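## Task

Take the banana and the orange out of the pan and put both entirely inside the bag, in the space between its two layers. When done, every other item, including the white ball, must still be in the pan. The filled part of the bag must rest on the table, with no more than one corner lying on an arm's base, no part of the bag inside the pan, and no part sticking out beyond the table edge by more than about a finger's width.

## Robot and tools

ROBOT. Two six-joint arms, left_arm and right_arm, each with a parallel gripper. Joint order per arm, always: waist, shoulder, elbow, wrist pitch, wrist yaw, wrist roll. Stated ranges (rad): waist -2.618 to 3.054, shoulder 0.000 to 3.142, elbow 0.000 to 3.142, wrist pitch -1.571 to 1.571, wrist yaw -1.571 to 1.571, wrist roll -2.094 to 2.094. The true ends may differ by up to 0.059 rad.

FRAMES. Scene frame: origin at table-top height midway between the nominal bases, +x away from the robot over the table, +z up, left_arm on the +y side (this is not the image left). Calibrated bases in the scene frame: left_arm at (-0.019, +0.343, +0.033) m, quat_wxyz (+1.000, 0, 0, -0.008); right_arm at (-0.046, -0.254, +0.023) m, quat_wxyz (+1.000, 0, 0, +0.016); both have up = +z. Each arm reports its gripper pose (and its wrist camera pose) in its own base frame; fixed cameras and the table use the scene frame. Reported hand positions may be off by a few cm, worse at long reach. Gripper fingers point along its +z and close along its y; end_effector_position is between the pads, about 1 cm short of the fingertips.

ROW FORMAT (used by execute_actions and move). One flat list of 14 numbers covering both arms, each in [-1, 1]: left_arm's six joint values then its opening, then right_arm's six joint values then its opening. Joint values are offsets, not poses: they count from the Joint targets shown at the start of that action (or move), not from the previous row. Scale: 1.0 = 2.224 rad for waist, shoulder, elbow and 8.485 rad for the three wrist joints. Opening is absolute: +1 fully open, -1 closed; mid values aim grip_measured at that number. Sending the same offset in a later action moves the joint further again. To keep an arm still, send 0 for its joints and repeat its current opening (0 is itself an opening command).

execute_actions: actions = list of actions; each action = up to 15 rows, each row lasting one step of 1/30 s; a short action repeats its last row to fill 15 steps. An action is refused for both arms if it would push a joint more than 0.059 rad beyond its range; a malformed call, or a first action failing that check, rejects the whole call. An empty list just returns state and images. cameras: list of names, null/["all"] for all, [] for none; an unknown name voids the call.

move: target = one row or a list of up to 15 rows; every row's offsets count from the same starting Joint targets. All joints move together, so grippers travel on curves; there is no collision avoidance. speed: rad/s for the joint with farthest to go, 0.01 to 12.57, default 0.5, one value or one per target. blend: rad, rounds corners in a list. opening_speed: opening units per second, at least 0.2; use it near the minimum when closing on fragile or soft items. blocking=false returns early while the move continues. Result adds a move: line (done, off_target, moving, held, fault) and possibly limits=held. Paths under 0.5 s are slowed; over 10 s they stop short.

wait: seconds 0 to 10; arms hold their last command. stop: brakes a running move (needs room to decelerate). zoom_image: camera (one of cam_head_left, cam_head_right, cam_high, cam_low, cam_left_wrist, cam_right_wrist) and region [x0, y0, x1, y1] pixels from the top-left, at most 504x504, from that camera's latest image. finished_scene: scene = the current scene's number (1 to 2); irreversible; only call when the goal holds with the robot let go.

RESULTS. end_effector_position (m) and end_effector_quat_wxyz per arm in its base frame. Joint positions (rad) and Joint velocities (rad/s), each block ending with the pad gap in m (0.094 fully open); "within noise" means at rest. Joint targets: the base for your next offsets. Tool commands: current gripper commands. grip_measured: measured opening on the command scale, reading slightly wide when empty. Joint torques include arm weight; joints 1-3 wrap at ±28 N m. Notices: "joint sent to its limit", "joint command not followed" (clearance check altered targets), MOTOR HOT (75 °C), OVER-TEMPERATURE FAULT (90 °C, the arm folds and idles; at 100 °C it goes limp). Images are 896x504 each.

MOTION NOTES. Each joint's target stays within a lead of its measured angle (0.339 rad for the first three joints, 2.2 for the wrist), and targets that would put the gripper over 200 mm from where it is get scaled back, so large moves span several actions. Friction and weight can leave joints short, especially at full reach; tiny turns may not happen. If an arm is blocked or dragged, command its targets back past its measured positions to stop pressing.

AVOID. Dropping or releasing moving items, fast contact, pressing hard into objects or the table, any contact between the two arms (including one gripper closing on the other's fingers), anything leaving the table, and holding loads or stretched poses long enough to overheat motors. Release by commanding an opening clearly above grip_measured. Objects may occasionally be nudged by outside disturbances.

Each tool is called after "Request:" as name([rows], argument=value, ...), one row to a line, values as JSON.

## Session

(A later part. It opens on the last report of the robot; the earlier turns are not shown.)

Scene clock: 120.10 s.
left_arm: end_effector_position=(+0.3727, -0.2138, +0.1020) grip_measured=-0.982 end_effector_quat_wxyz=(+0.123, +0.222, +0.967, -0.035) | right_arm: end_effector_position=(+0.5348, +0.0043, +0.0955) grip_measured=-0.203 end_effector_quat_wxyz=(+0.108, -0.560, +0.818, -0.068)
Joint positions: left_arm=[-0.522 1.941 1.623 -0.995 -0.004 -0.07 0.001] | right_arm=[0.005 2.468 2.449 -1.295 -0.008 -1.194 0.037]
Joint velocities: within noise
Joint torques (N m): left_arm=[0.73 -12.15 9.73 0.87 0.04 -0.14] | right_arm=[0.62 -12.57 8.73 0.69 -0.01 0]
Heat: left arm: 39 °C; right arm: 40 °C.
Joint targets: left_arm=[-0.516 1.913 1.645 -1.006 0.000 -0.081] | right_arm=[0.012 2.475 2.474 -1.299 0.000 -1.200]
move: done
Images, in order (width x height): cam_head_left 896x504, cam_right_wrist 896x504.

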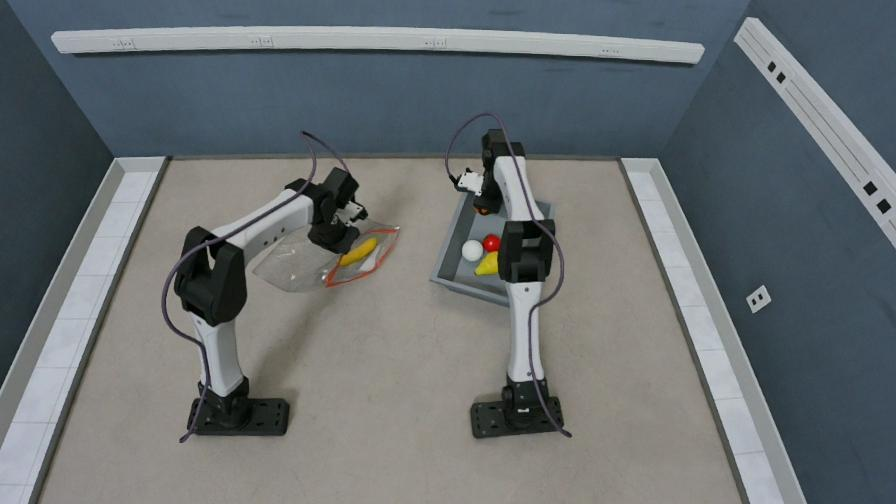

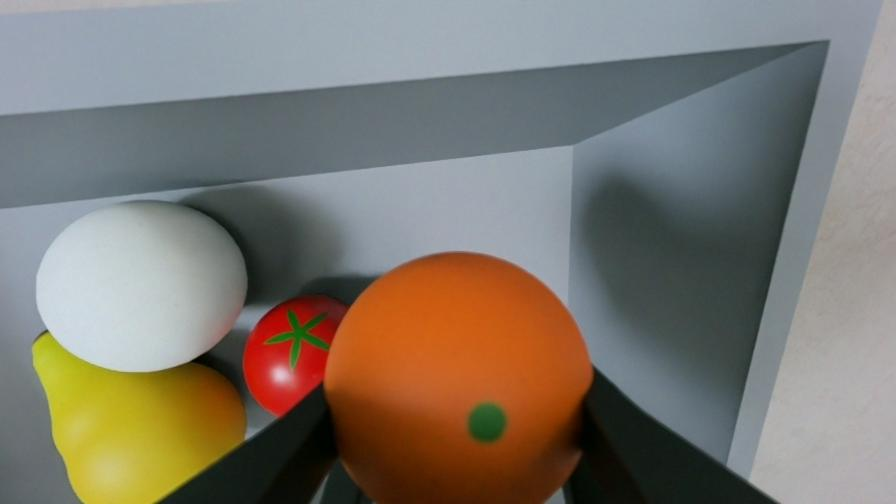

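Request:
move([
  [0,0,0,0,0,0,-1,0,-0.4042,-0.3094,0.0106,0,0,-0.35],
  [0,0,0,0,0,0,-1,0.2491,-0.6362,-0.7707,0.106,0,-0.0438,-0.35],
  [0,0,0,0,0,0,-1,0.2491,-0.2374,-0.8462,0.2775,-0.0377,-0.0438,-0.35],
  [0,0,0,0,0,0,-1,0.2491,-0.165,-0.7077,0.2601,-0.0377,-0.0438,-0.35],
], speed=[0.8,0.9,0.8,0.4], blend=[0.15,0.1,0.02,0])

Request:
zoom_image(camera="cam_head_left", region=[230, 140, 530, 340])

Request:
zoom_image(camera="cam_low", region=[280, 230, 580, 390])

Scene clock: 126.83 s.
left_arm: end_effector_position=(+0.3727, -0.2138, +0.1020) grip_measured=-0.982 end_effector_quat_wxyz=(+0.123, +0.222, +0.967, -0.035) | right_arm: end_effector_position=(+0.4127, +0.3198, +0.0600) grip_measured=-0.203 end_effector_quat_wxyz=(-0.569, +0.742, -0.310, +0.171)
Joint positions: left_arm=[-0.522 1.941 1.623 -0.995 -0.004 -0.07 0.001] | right_arm=[0.559 2.094 0.878 0.904 -0.31 -1.566 0.037]
Joint velocities: within noise
Joint torques (N m): left_arm=[0.7 -12.08 9.69 0.86 0.04 -0.13] | right_arm=[0.72 -8.24 7.13 1.89 -0.19 0.06]
Heat: left arm: 40 °C; right arm: 40 °C.
Joint targets: left_arm=[-0.516 1.913 1.645 -1.006 0.000 -0.081] | right_arm=[0.566 2.108 0.899 0.908 -0.320 -1.571]
move: done

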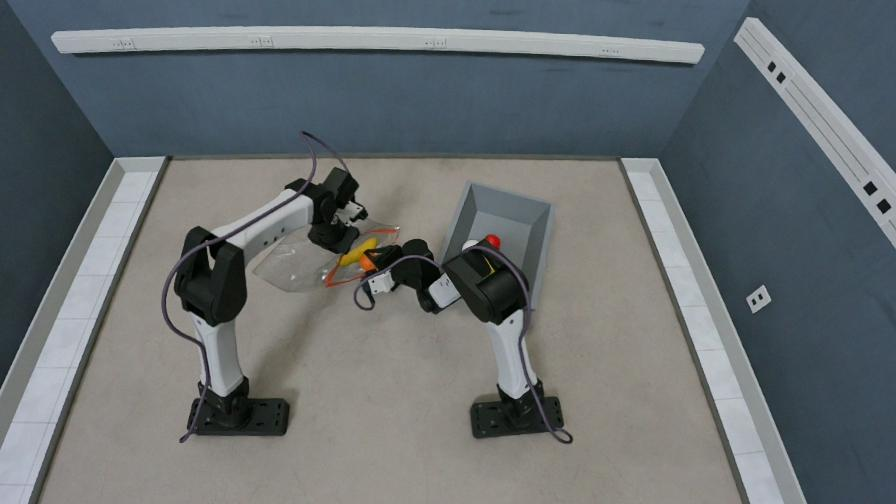

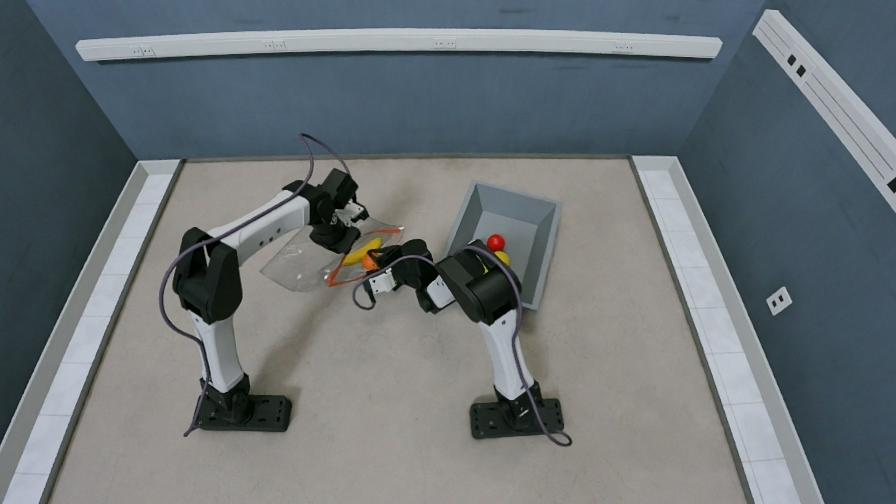

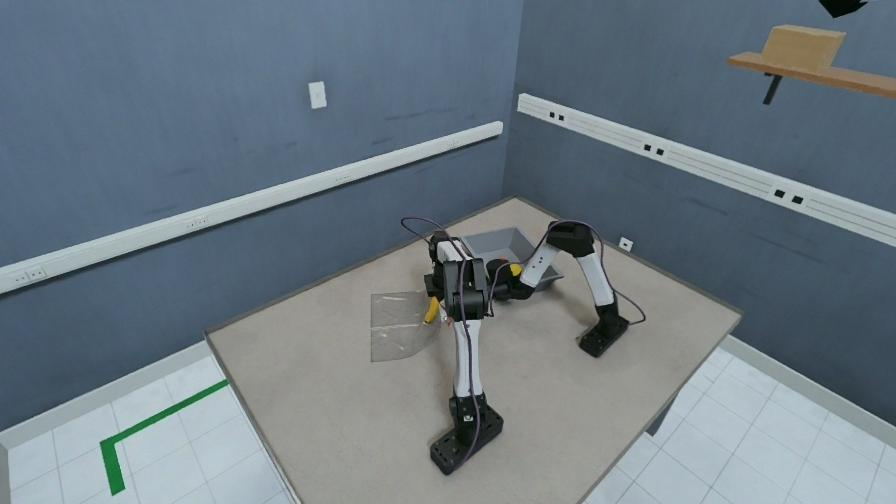

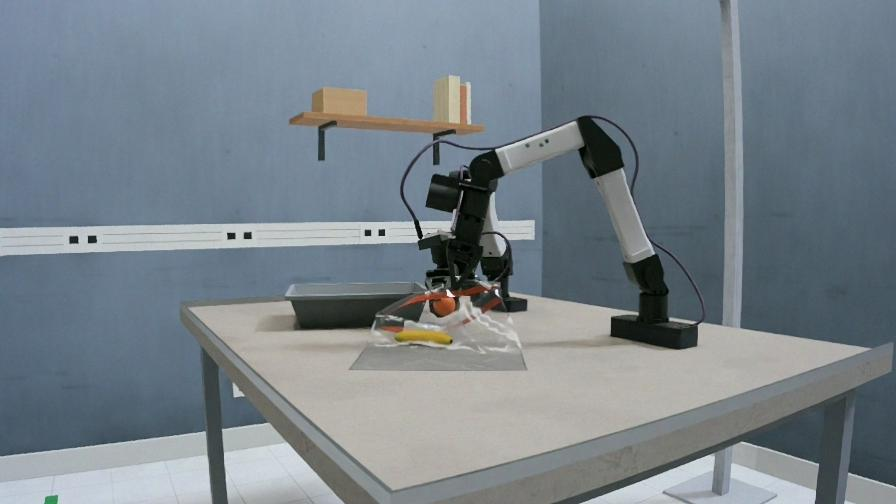

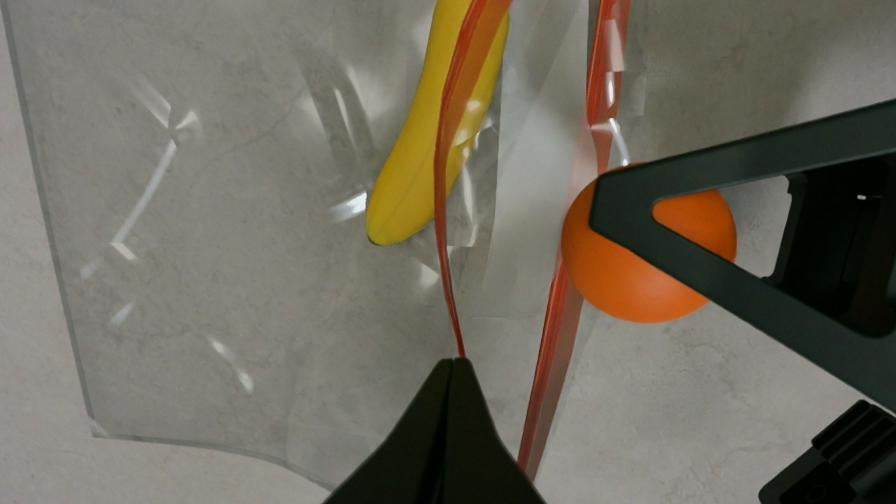

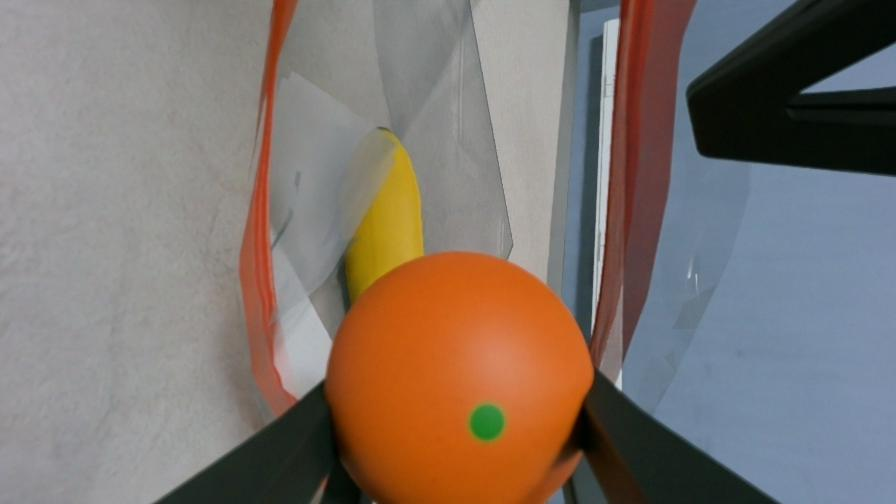

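Scaled by 1.680 from the camera's 896x504 image, which has a finer 1280x720 frame.

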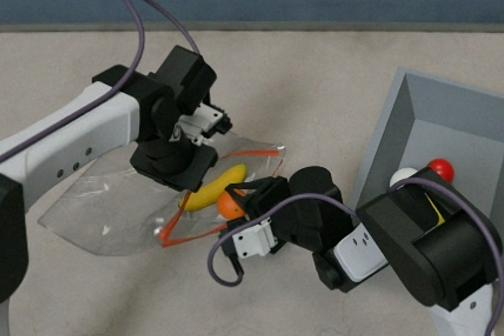

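Scaled by 1.680 from the camera's 896x504 image, which has a finer 1280x720 frame.

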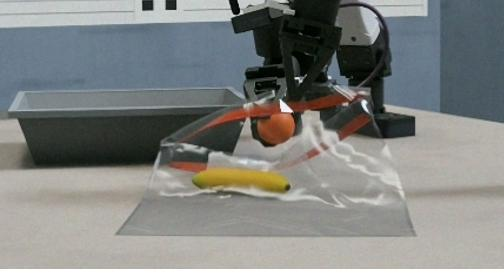

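Request:
move([
  [0,0,0,0,0,0,-1,0,0.0398,-0.0015,0.0108,0,0,-0.35],
  [0,0,0,0,0,0,-1,0.0058,0.1581,0.2035,-0.0118,0,0,-0.35],
], speed=0.2)

Request:
zoom_image(camera="cam_head_left", region=[230, 140, 530, 340])

Request:
zoom_image(camera="cam_low", region=[280, 230, 580, 390])

Scene clock: 130.77 s.
left_arm: end_effector_position=(+0.3727, -0.2138, +0.1020) grip_measured=-0.982 end_effector_quat_wxyz=(+0.123, +0.222, +0.967, -0.035) | right_arm: end_effector_position=(+0.4849, +0.3747, +0.0164) grip_measured=-0.203 end_effector_quat_wxyz=(-0.571, +0.744, -0.304, +0.167)
Joint positions: left_arm=[-0.522 1.941 1.623 -0.995 -0.004 -0.07 0.001] | right_arm=[0.572 2.446 1.331 0.804 -0.313 -1.566 0.037]
Joint velocities: within noise
Joint torques (N m): left_arm=[0.75 -12.12 9.7 0.86 0.04 -0.14] | right_arm=[0.72 -11.02 7.58 1.9 -0.17 0.06]
Heat: left arm: 40 °C; right arm: 40 °C.
Joint targets: left_arm=[-0.516 1.913 1.645 -1.006 0.000 -0.081] | right_arm=[0.579 2.460 1.352 0.808 -0.320 -1.571]
move: done

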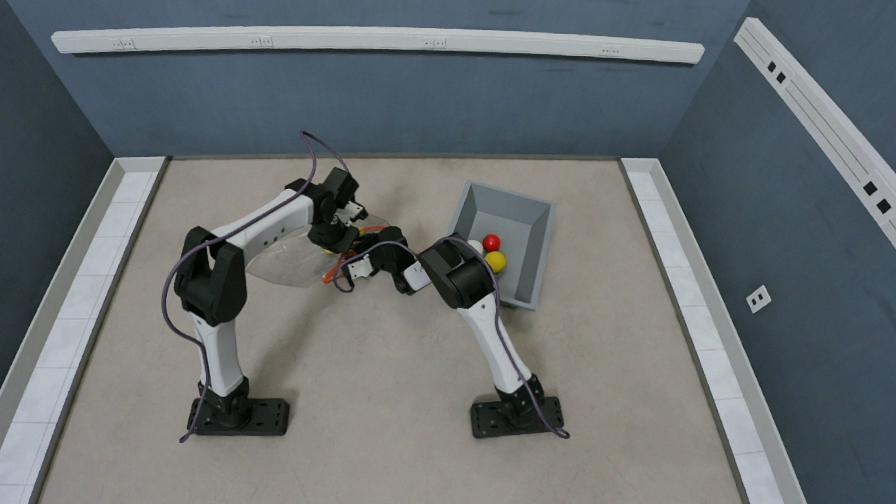

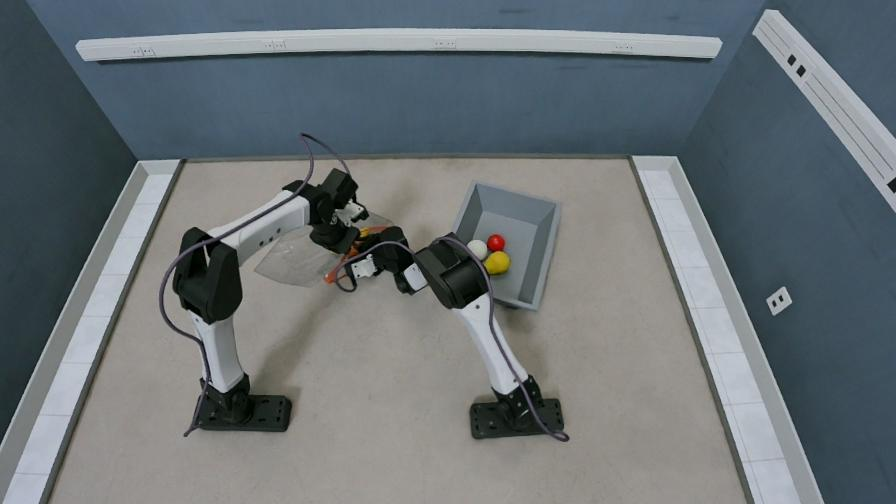

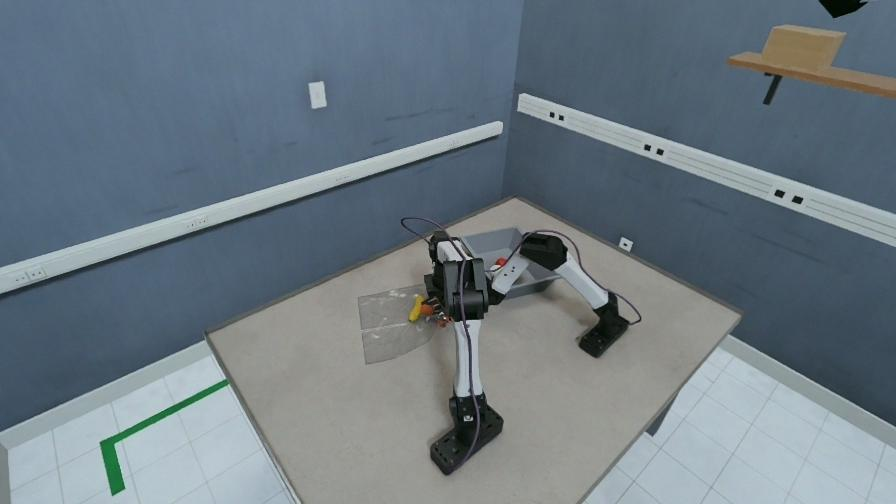

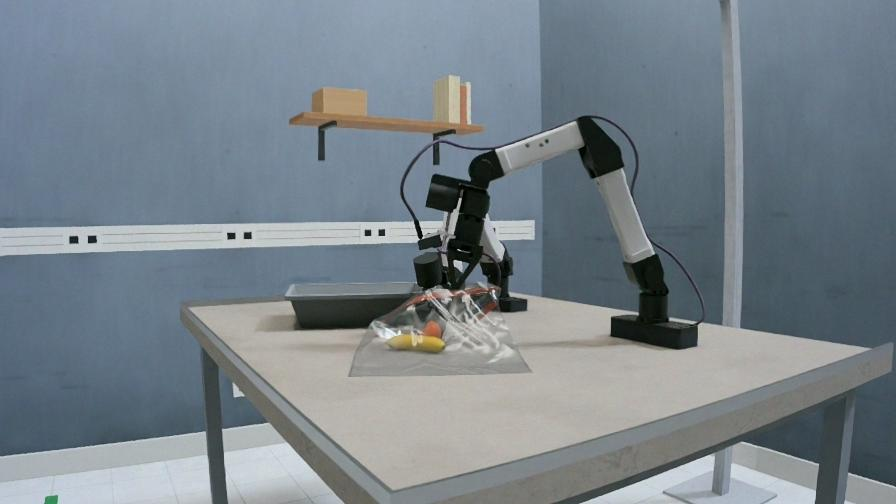

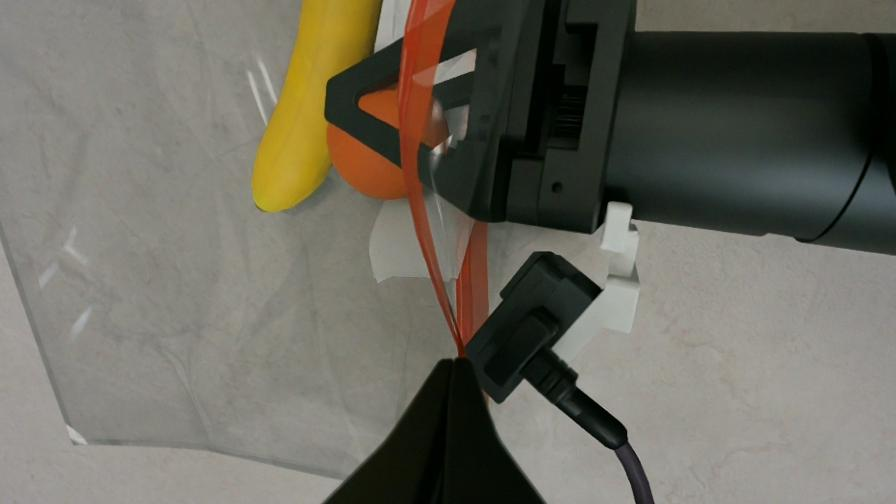

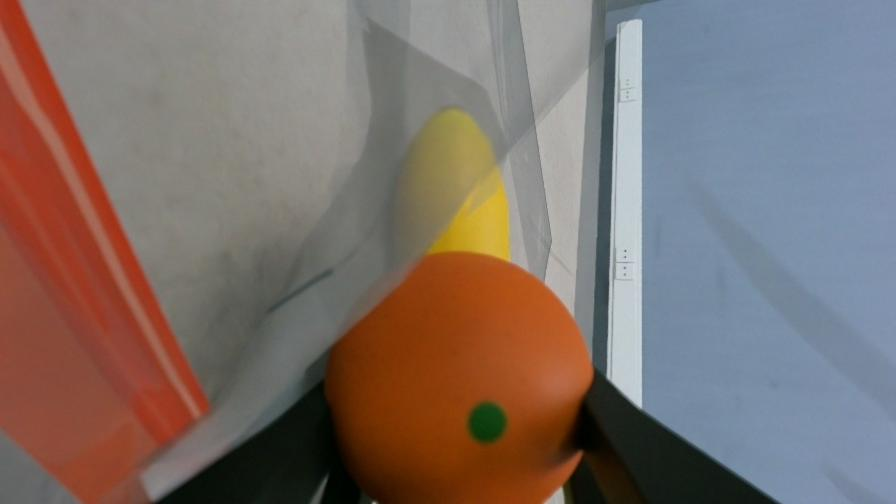

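Scaled by 1.680 from the camera's 896x504 image, which has a finer 1280x720 frame.

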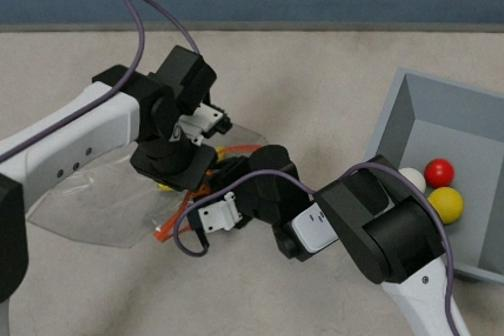

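Scaled by 1.680 from the camera's 896x504 image, which has a finer 1280x720 frame.

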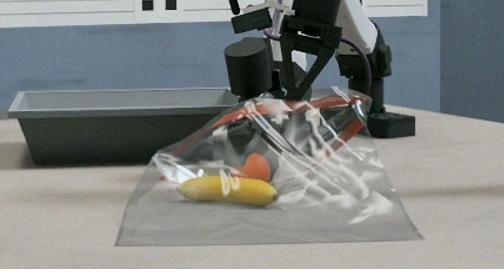

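Request:
move([
  [0,0,0,0,0,0,-1,0,0.004,0,0,0,0,-0.35],
  [0,0,0,0,0,0,-1,0,0.004,0,0,0,0,0.03],
], speed=0.15, opening_speed=0.25, cameras=["cam_left_wrist","cam_right_wrist","cam_low"])

Request:
zoom_image(camera="cam_low", region=[280, 230, 580, 390])

Scene clock: 133.60 s.
left_arm: end_effector_position=(+0.3727, -0.2138, +0.1020) grip_measured=-0.982 end_effector_quat_wxyz=(+0.123, +0.222, +0.967, -0.035) | right_arm: end_effector_position=(+0.4857, +0.3753, +0.0169) grip_measured=+0.028 end_effector_quat_wxyz=(-0.574, +0.743, -0.301, +0.169)
Joint positions: left_arm=[-0.522 1.941 1.623 -0.995 -0.004 -0.07 0.001] | right_arm=[0.572 2.45 1.334 0.813 -0.313 -1.569 0.048]
Joint velocities: within noise
Joint torques (N m): left_arm=[0.72 -12.08 9.72 0.86 0.04 -0.14] | right_arm=[0.73 -10.65 7.27 1.81 -0.16 0.09]
Heat: left arm: 40 °C; right arm: 41 °C.
Joint targets: left_arm=[-0.516 1.913 1.645 -1.006 0.000 -0.081] | right_arm=[0.579 2.469 1.352 0.808 -0.320 -1.571]
move: done
Images, in order (width x height): cam_low 896x504, cam_left_wrist 896x504, cam_right_wrist 896x504.

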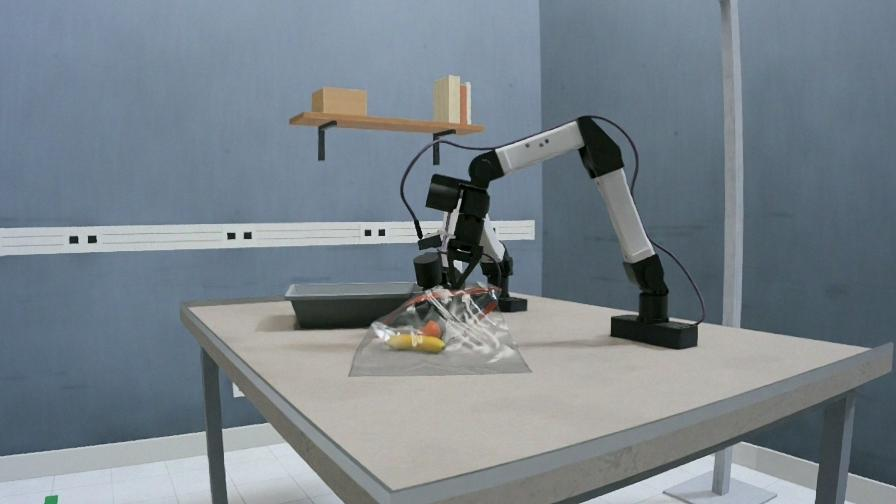

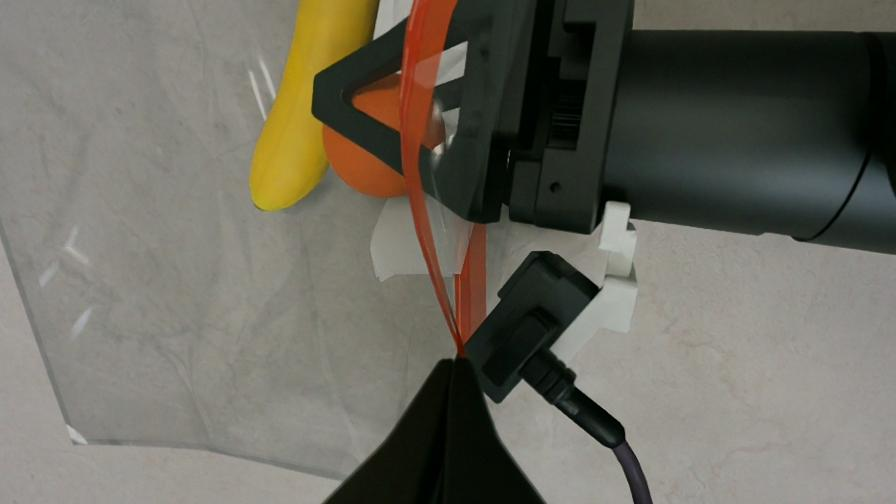

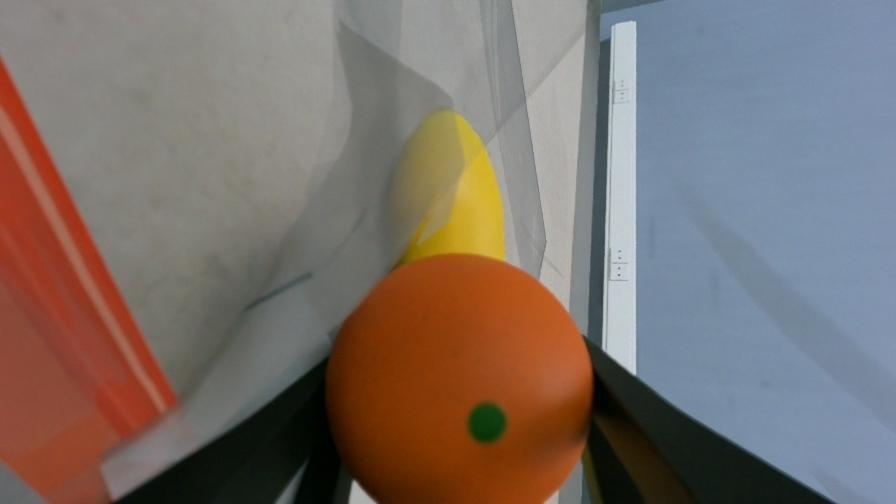

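Scaled by 1.680 from the camera's 896x504 image, which has a finer 1280x720 frame.

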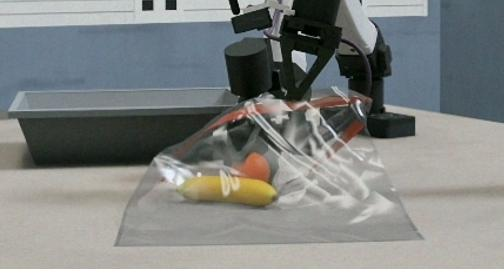

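Request:
move([
  [0,0,0,0,0,0,-1,0,0,0,0,0,0,0.15],
  [0,0,0,0,0,0,-1,-0.003,-0.0612,-0.1025,0.0113,0,0,0.15],
], speed=0.12, opening_speed=0.25, cameras=["cam_left_wrist","cam_right_wrist","cam_low"])

Request:
zoom_image(camera="cam_low", region=[280, 230, 580, 390])

Scene clock: 136.87 s.
left_arm: end_effector_position=(+0.3727, -0.2138, +0.1020) grip_measured=-0.982 end_effector_quat_wxyz=(+0.123, +0.222, +0.967, -0.035) | right_arm: end_effector_position=(+0.4548, +0.3554, +0.0184) grip_measured=+0.148 end_effector_quat_wxyz=(-0.575, +0.742, -0.297, +0.173)
Joint positions: left_arm=[-0.522 1.941 1.623 -0.995 -0.004 -0.07 0.001] | right_arm=[0.572 2.366 1.139 0.929 -0.313 -1.576 0.054]
Joint velocities: within noise
Joint torques (N m): left_arm=[0.7 -12.05 9.69 0.86 0.04 -0.13] | right_arm=[0.06 -14.17 3.59 1.61 -0.16 0.17]
Heat: left arm: 41 °C; right arm: 42 °C.
Joint targets: left_arm=[-0.516 1.913 1.645 -1.006 0.000 -0.081] | right_arm=[0.572 2.333 1.124 0.904 -0.320 -1.571]
move: done
Images, in order (width x height): cam_low 896x504, cam_left_wrist 896x504, cam_right_wrist 896x504.

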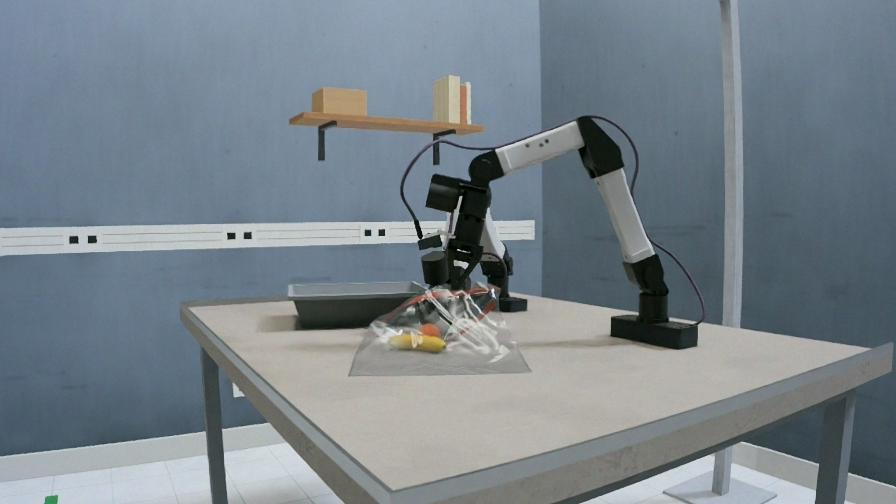

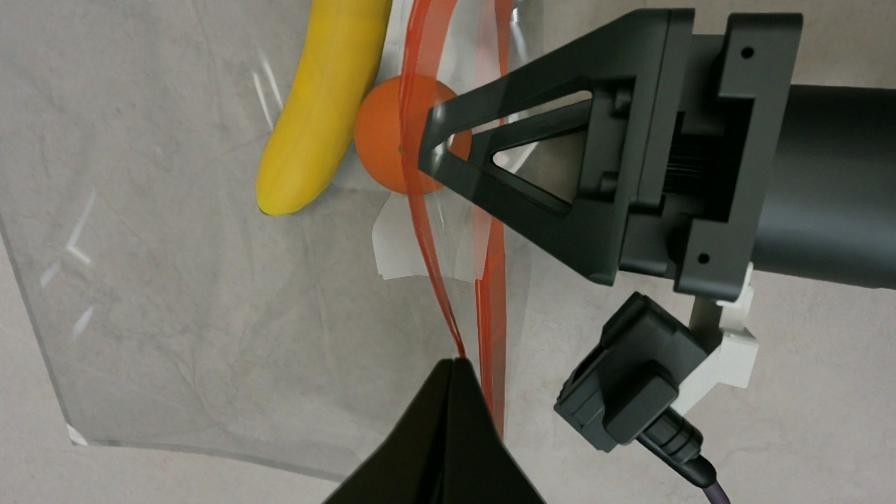

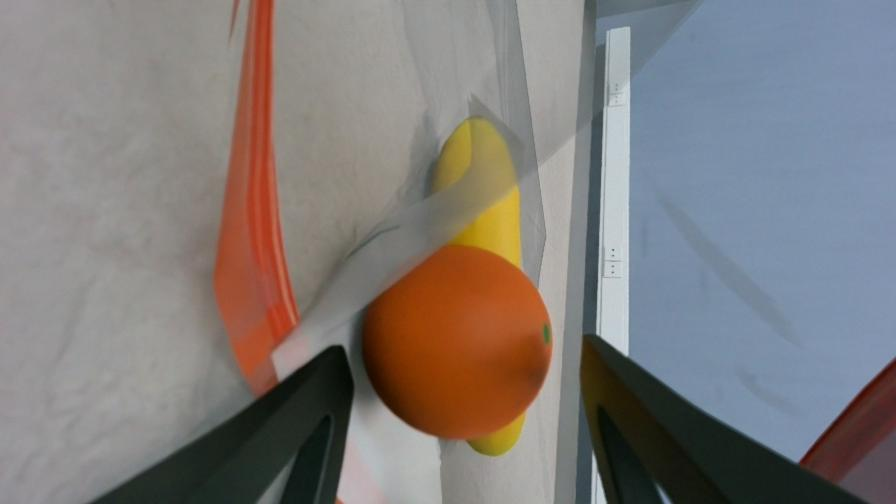

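Scaled by 1.680 from the camera's 896x504 image, which has a finer 1280x720 frame.

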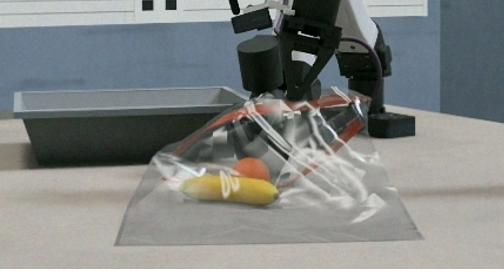

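Request:
move([
  [0,0,0,0,0,0,-1,0,-0.0373,-0.0603,0.0066,0,0,0.15],
  [0,0,0,0,0,0,-1,0,-0.0373,-0.0603,0.0066,0,0,-1],
  [0,0,0,0,0,0,-1,0.003,0.0826,0.1468,-0.0162,0,0,-1],
], speed=0.15, opening_speed=1, cameras=["cam_left_wrist","cam_right_wrist","cam_low","cam_head_left"])

Request:
zoom_image(camera="cam_low", region=[280, 230, 580, 390])

Scene clock: 143.47 s.
left_arm: end_effector_position=(+0.3727, -0.2137, +0.1020) grip_measured=-0.982 end_effector_quat_wxyz=(+0.123, +0.222, +0.967, -0.035) | right_arm: end_effector_position=(+0.5027, +0.3865, +0.0274) grip_measured=-0.991 end_effector_quat_wxyz=(-0.586, +0.734, -0.290, +0.180)
Joint positions: left_arm=[-0.522 1.941 1.623 -0.995 -0.004 -0.07 0.001] | right_arm=[0.572 2.492 1.433 0.796 -0.314 -1.576 0]
Joint velocities: within noise
Joint torques (N m): left_arm=[0.68 -12.1 9.69 0.87 0.04 -0.14] | right_arm=[0.72 -10.56 7.42 1.57 -0.13 0.17]
Heat: left arm: 41 °C; right arm: 43 °C.
Joint targets: left_arm=[-0.516 1.913 1.645 -1.006 0.000 -0.081] | right_arm=[0.579 2.517 1.451 0.767 -0.320 -1.571]
move: done; target 2's new numbers were sent with right_arm's shoulder 0.039 rad from that target
Images, in order (width x height): cam_head_left 896x504, cam_low 896x504, cam_left_wrist 896x504, cam_right_wrist 896x504.

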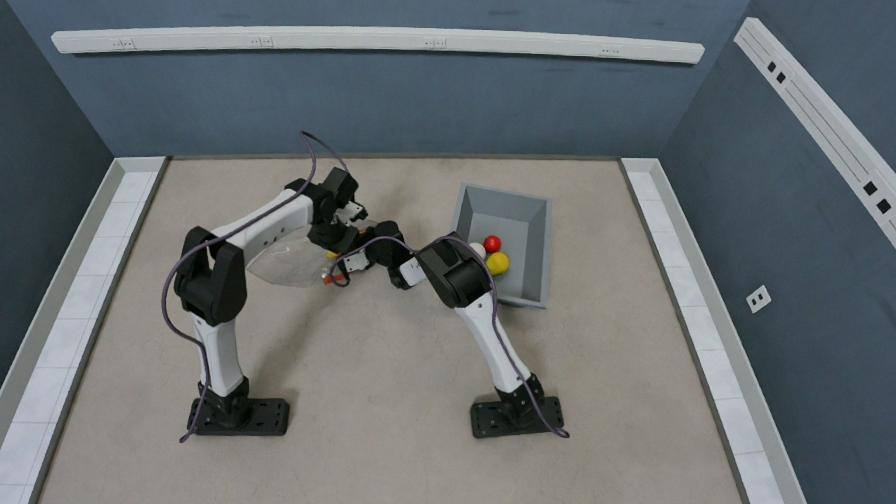

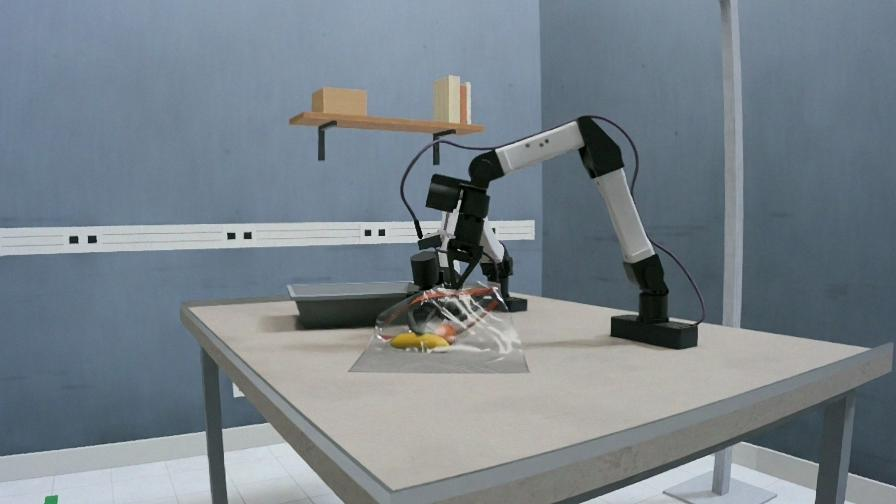

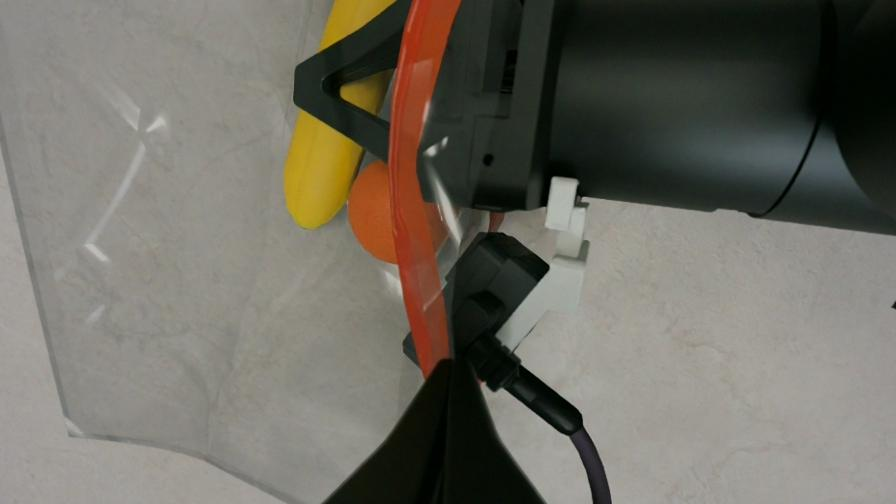

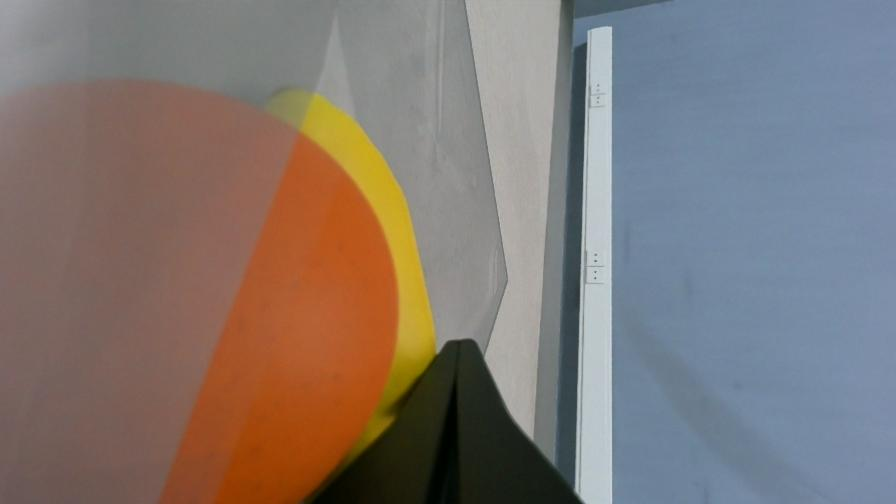

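Scaled by 1.680 from the camera's 896x504 image, which has a finer 1280x720 frame.

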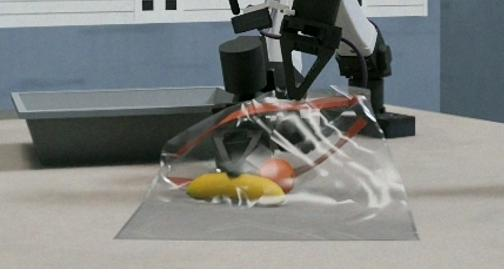

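Request:
move([
  [0,0,0,0,0,0,-1,-0.003,-0.0826,-0.1468,0.0162,0,0,-1],
  [0,0,0,0,0,0,-1,-0.006,-0.1439,-0.2491,0.0275,0,0,-1],
  [0,0,0,0,0,0,-1,-0.006,-0.2563,-0.3863,0.0341,0,0,-1],
], speed=0.25, blend=0.03, cameras=["cam_left_wrist","cam_right_wrist","cam_low","cam_head_left"])

Request:
zoom_image(camera="cam_low", region=[280, 230, 580, 390])

Request:
zoom_image(camera="cam_head_left", region=[230, 140, 530, 340])

Scene clock: 147.57 s.
left_arm: end_effector_position=(+0.3727, -0.2137, +0.1020) grip_measured=-0.982 end_effector_quat_wxyz=(+0.123, +0.222, +0.967, -0.035) | right_arm: end_effector_position=(+0.3510, +0.2896, +0.0425) grip_measured=-0.991 end_effector_quat_wxyz=(-0.557, +0.756, -0.306, +0.158)
Joint positions: left_arm=[-0.522 1.941 1.623 -0.995 -0.004 -0.07 0.001] | right_arm=[0.572 1.985 0.595 1.035 -0.318 -1.578 0]
Joint velocities: within noise
Joint torques (N m): left_arm=[0.69 -12.14 9.68 0.87 0.05 -0.14] | right_arm=[-0.58 -11.12 3.86 2.07 -0.13 0.18]
Heat: left arm: 41 °C; right arm: 44 °C.
Joint targets: left_arm=[-0.516 1.913 1.645 -1.006 0.000 -0.081] | right_arm=[0.565 1.946 0.591 1.056 -0.320 -1.571]
move: off_target (right_arm); right_arm: the shoulder is farthest, 0.038 rad from its target
Images, in order (width x height): cam_head_left 896x504, cam_low 896x504, cam_left_wrist 896x504, cam_right_wrist 896x504.

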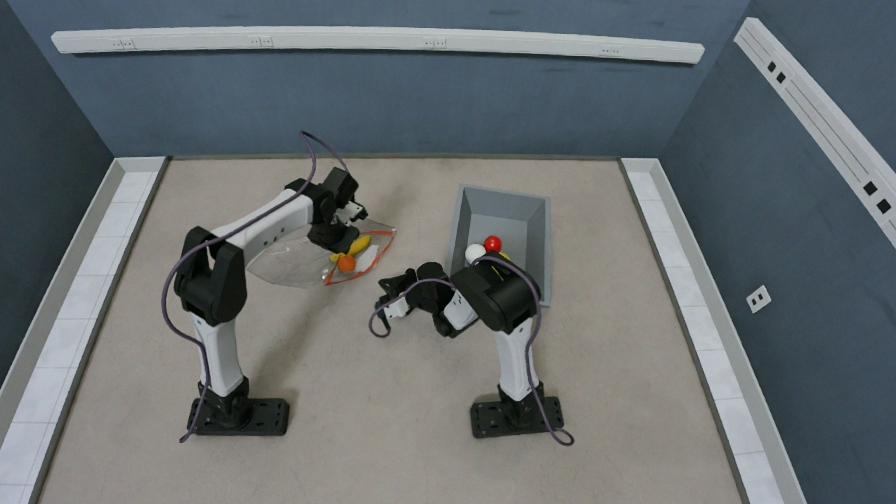

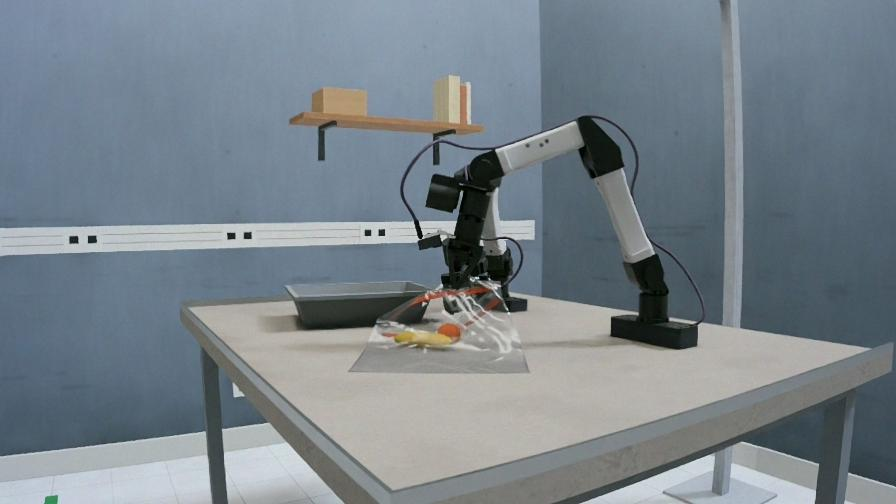

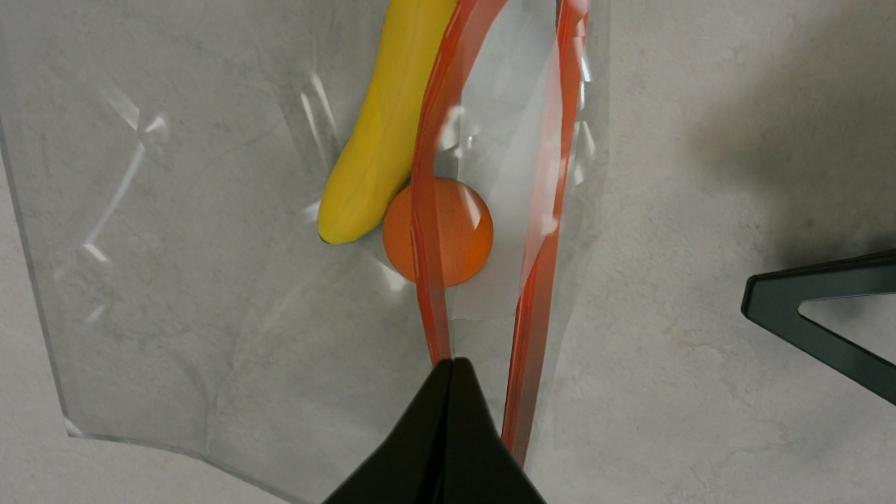

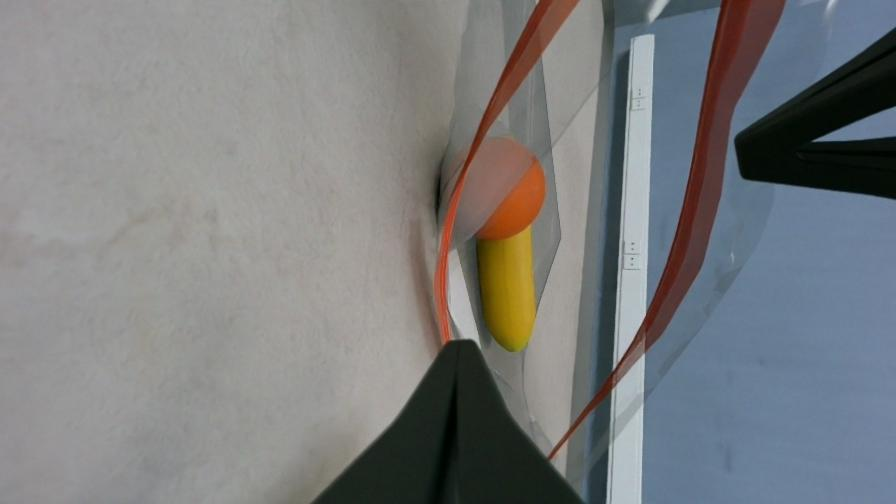

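Scaled by 1.680 from the camera's 896x504 image, which has a finer 1280x720 frame.

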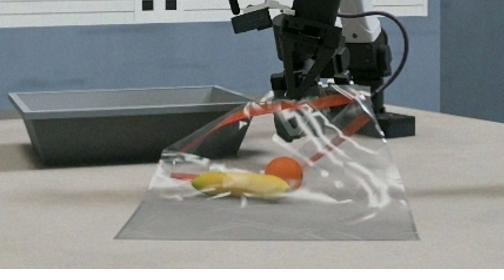

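Scaled by 1.680 from the camera's 896x504 image, which has a finer 1280x720 frame.

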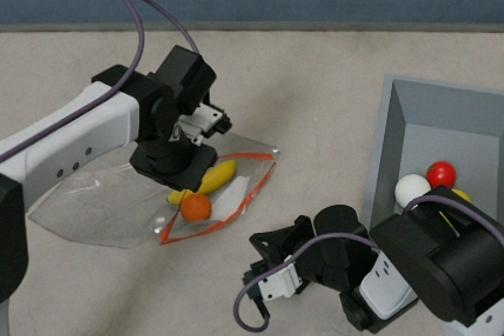

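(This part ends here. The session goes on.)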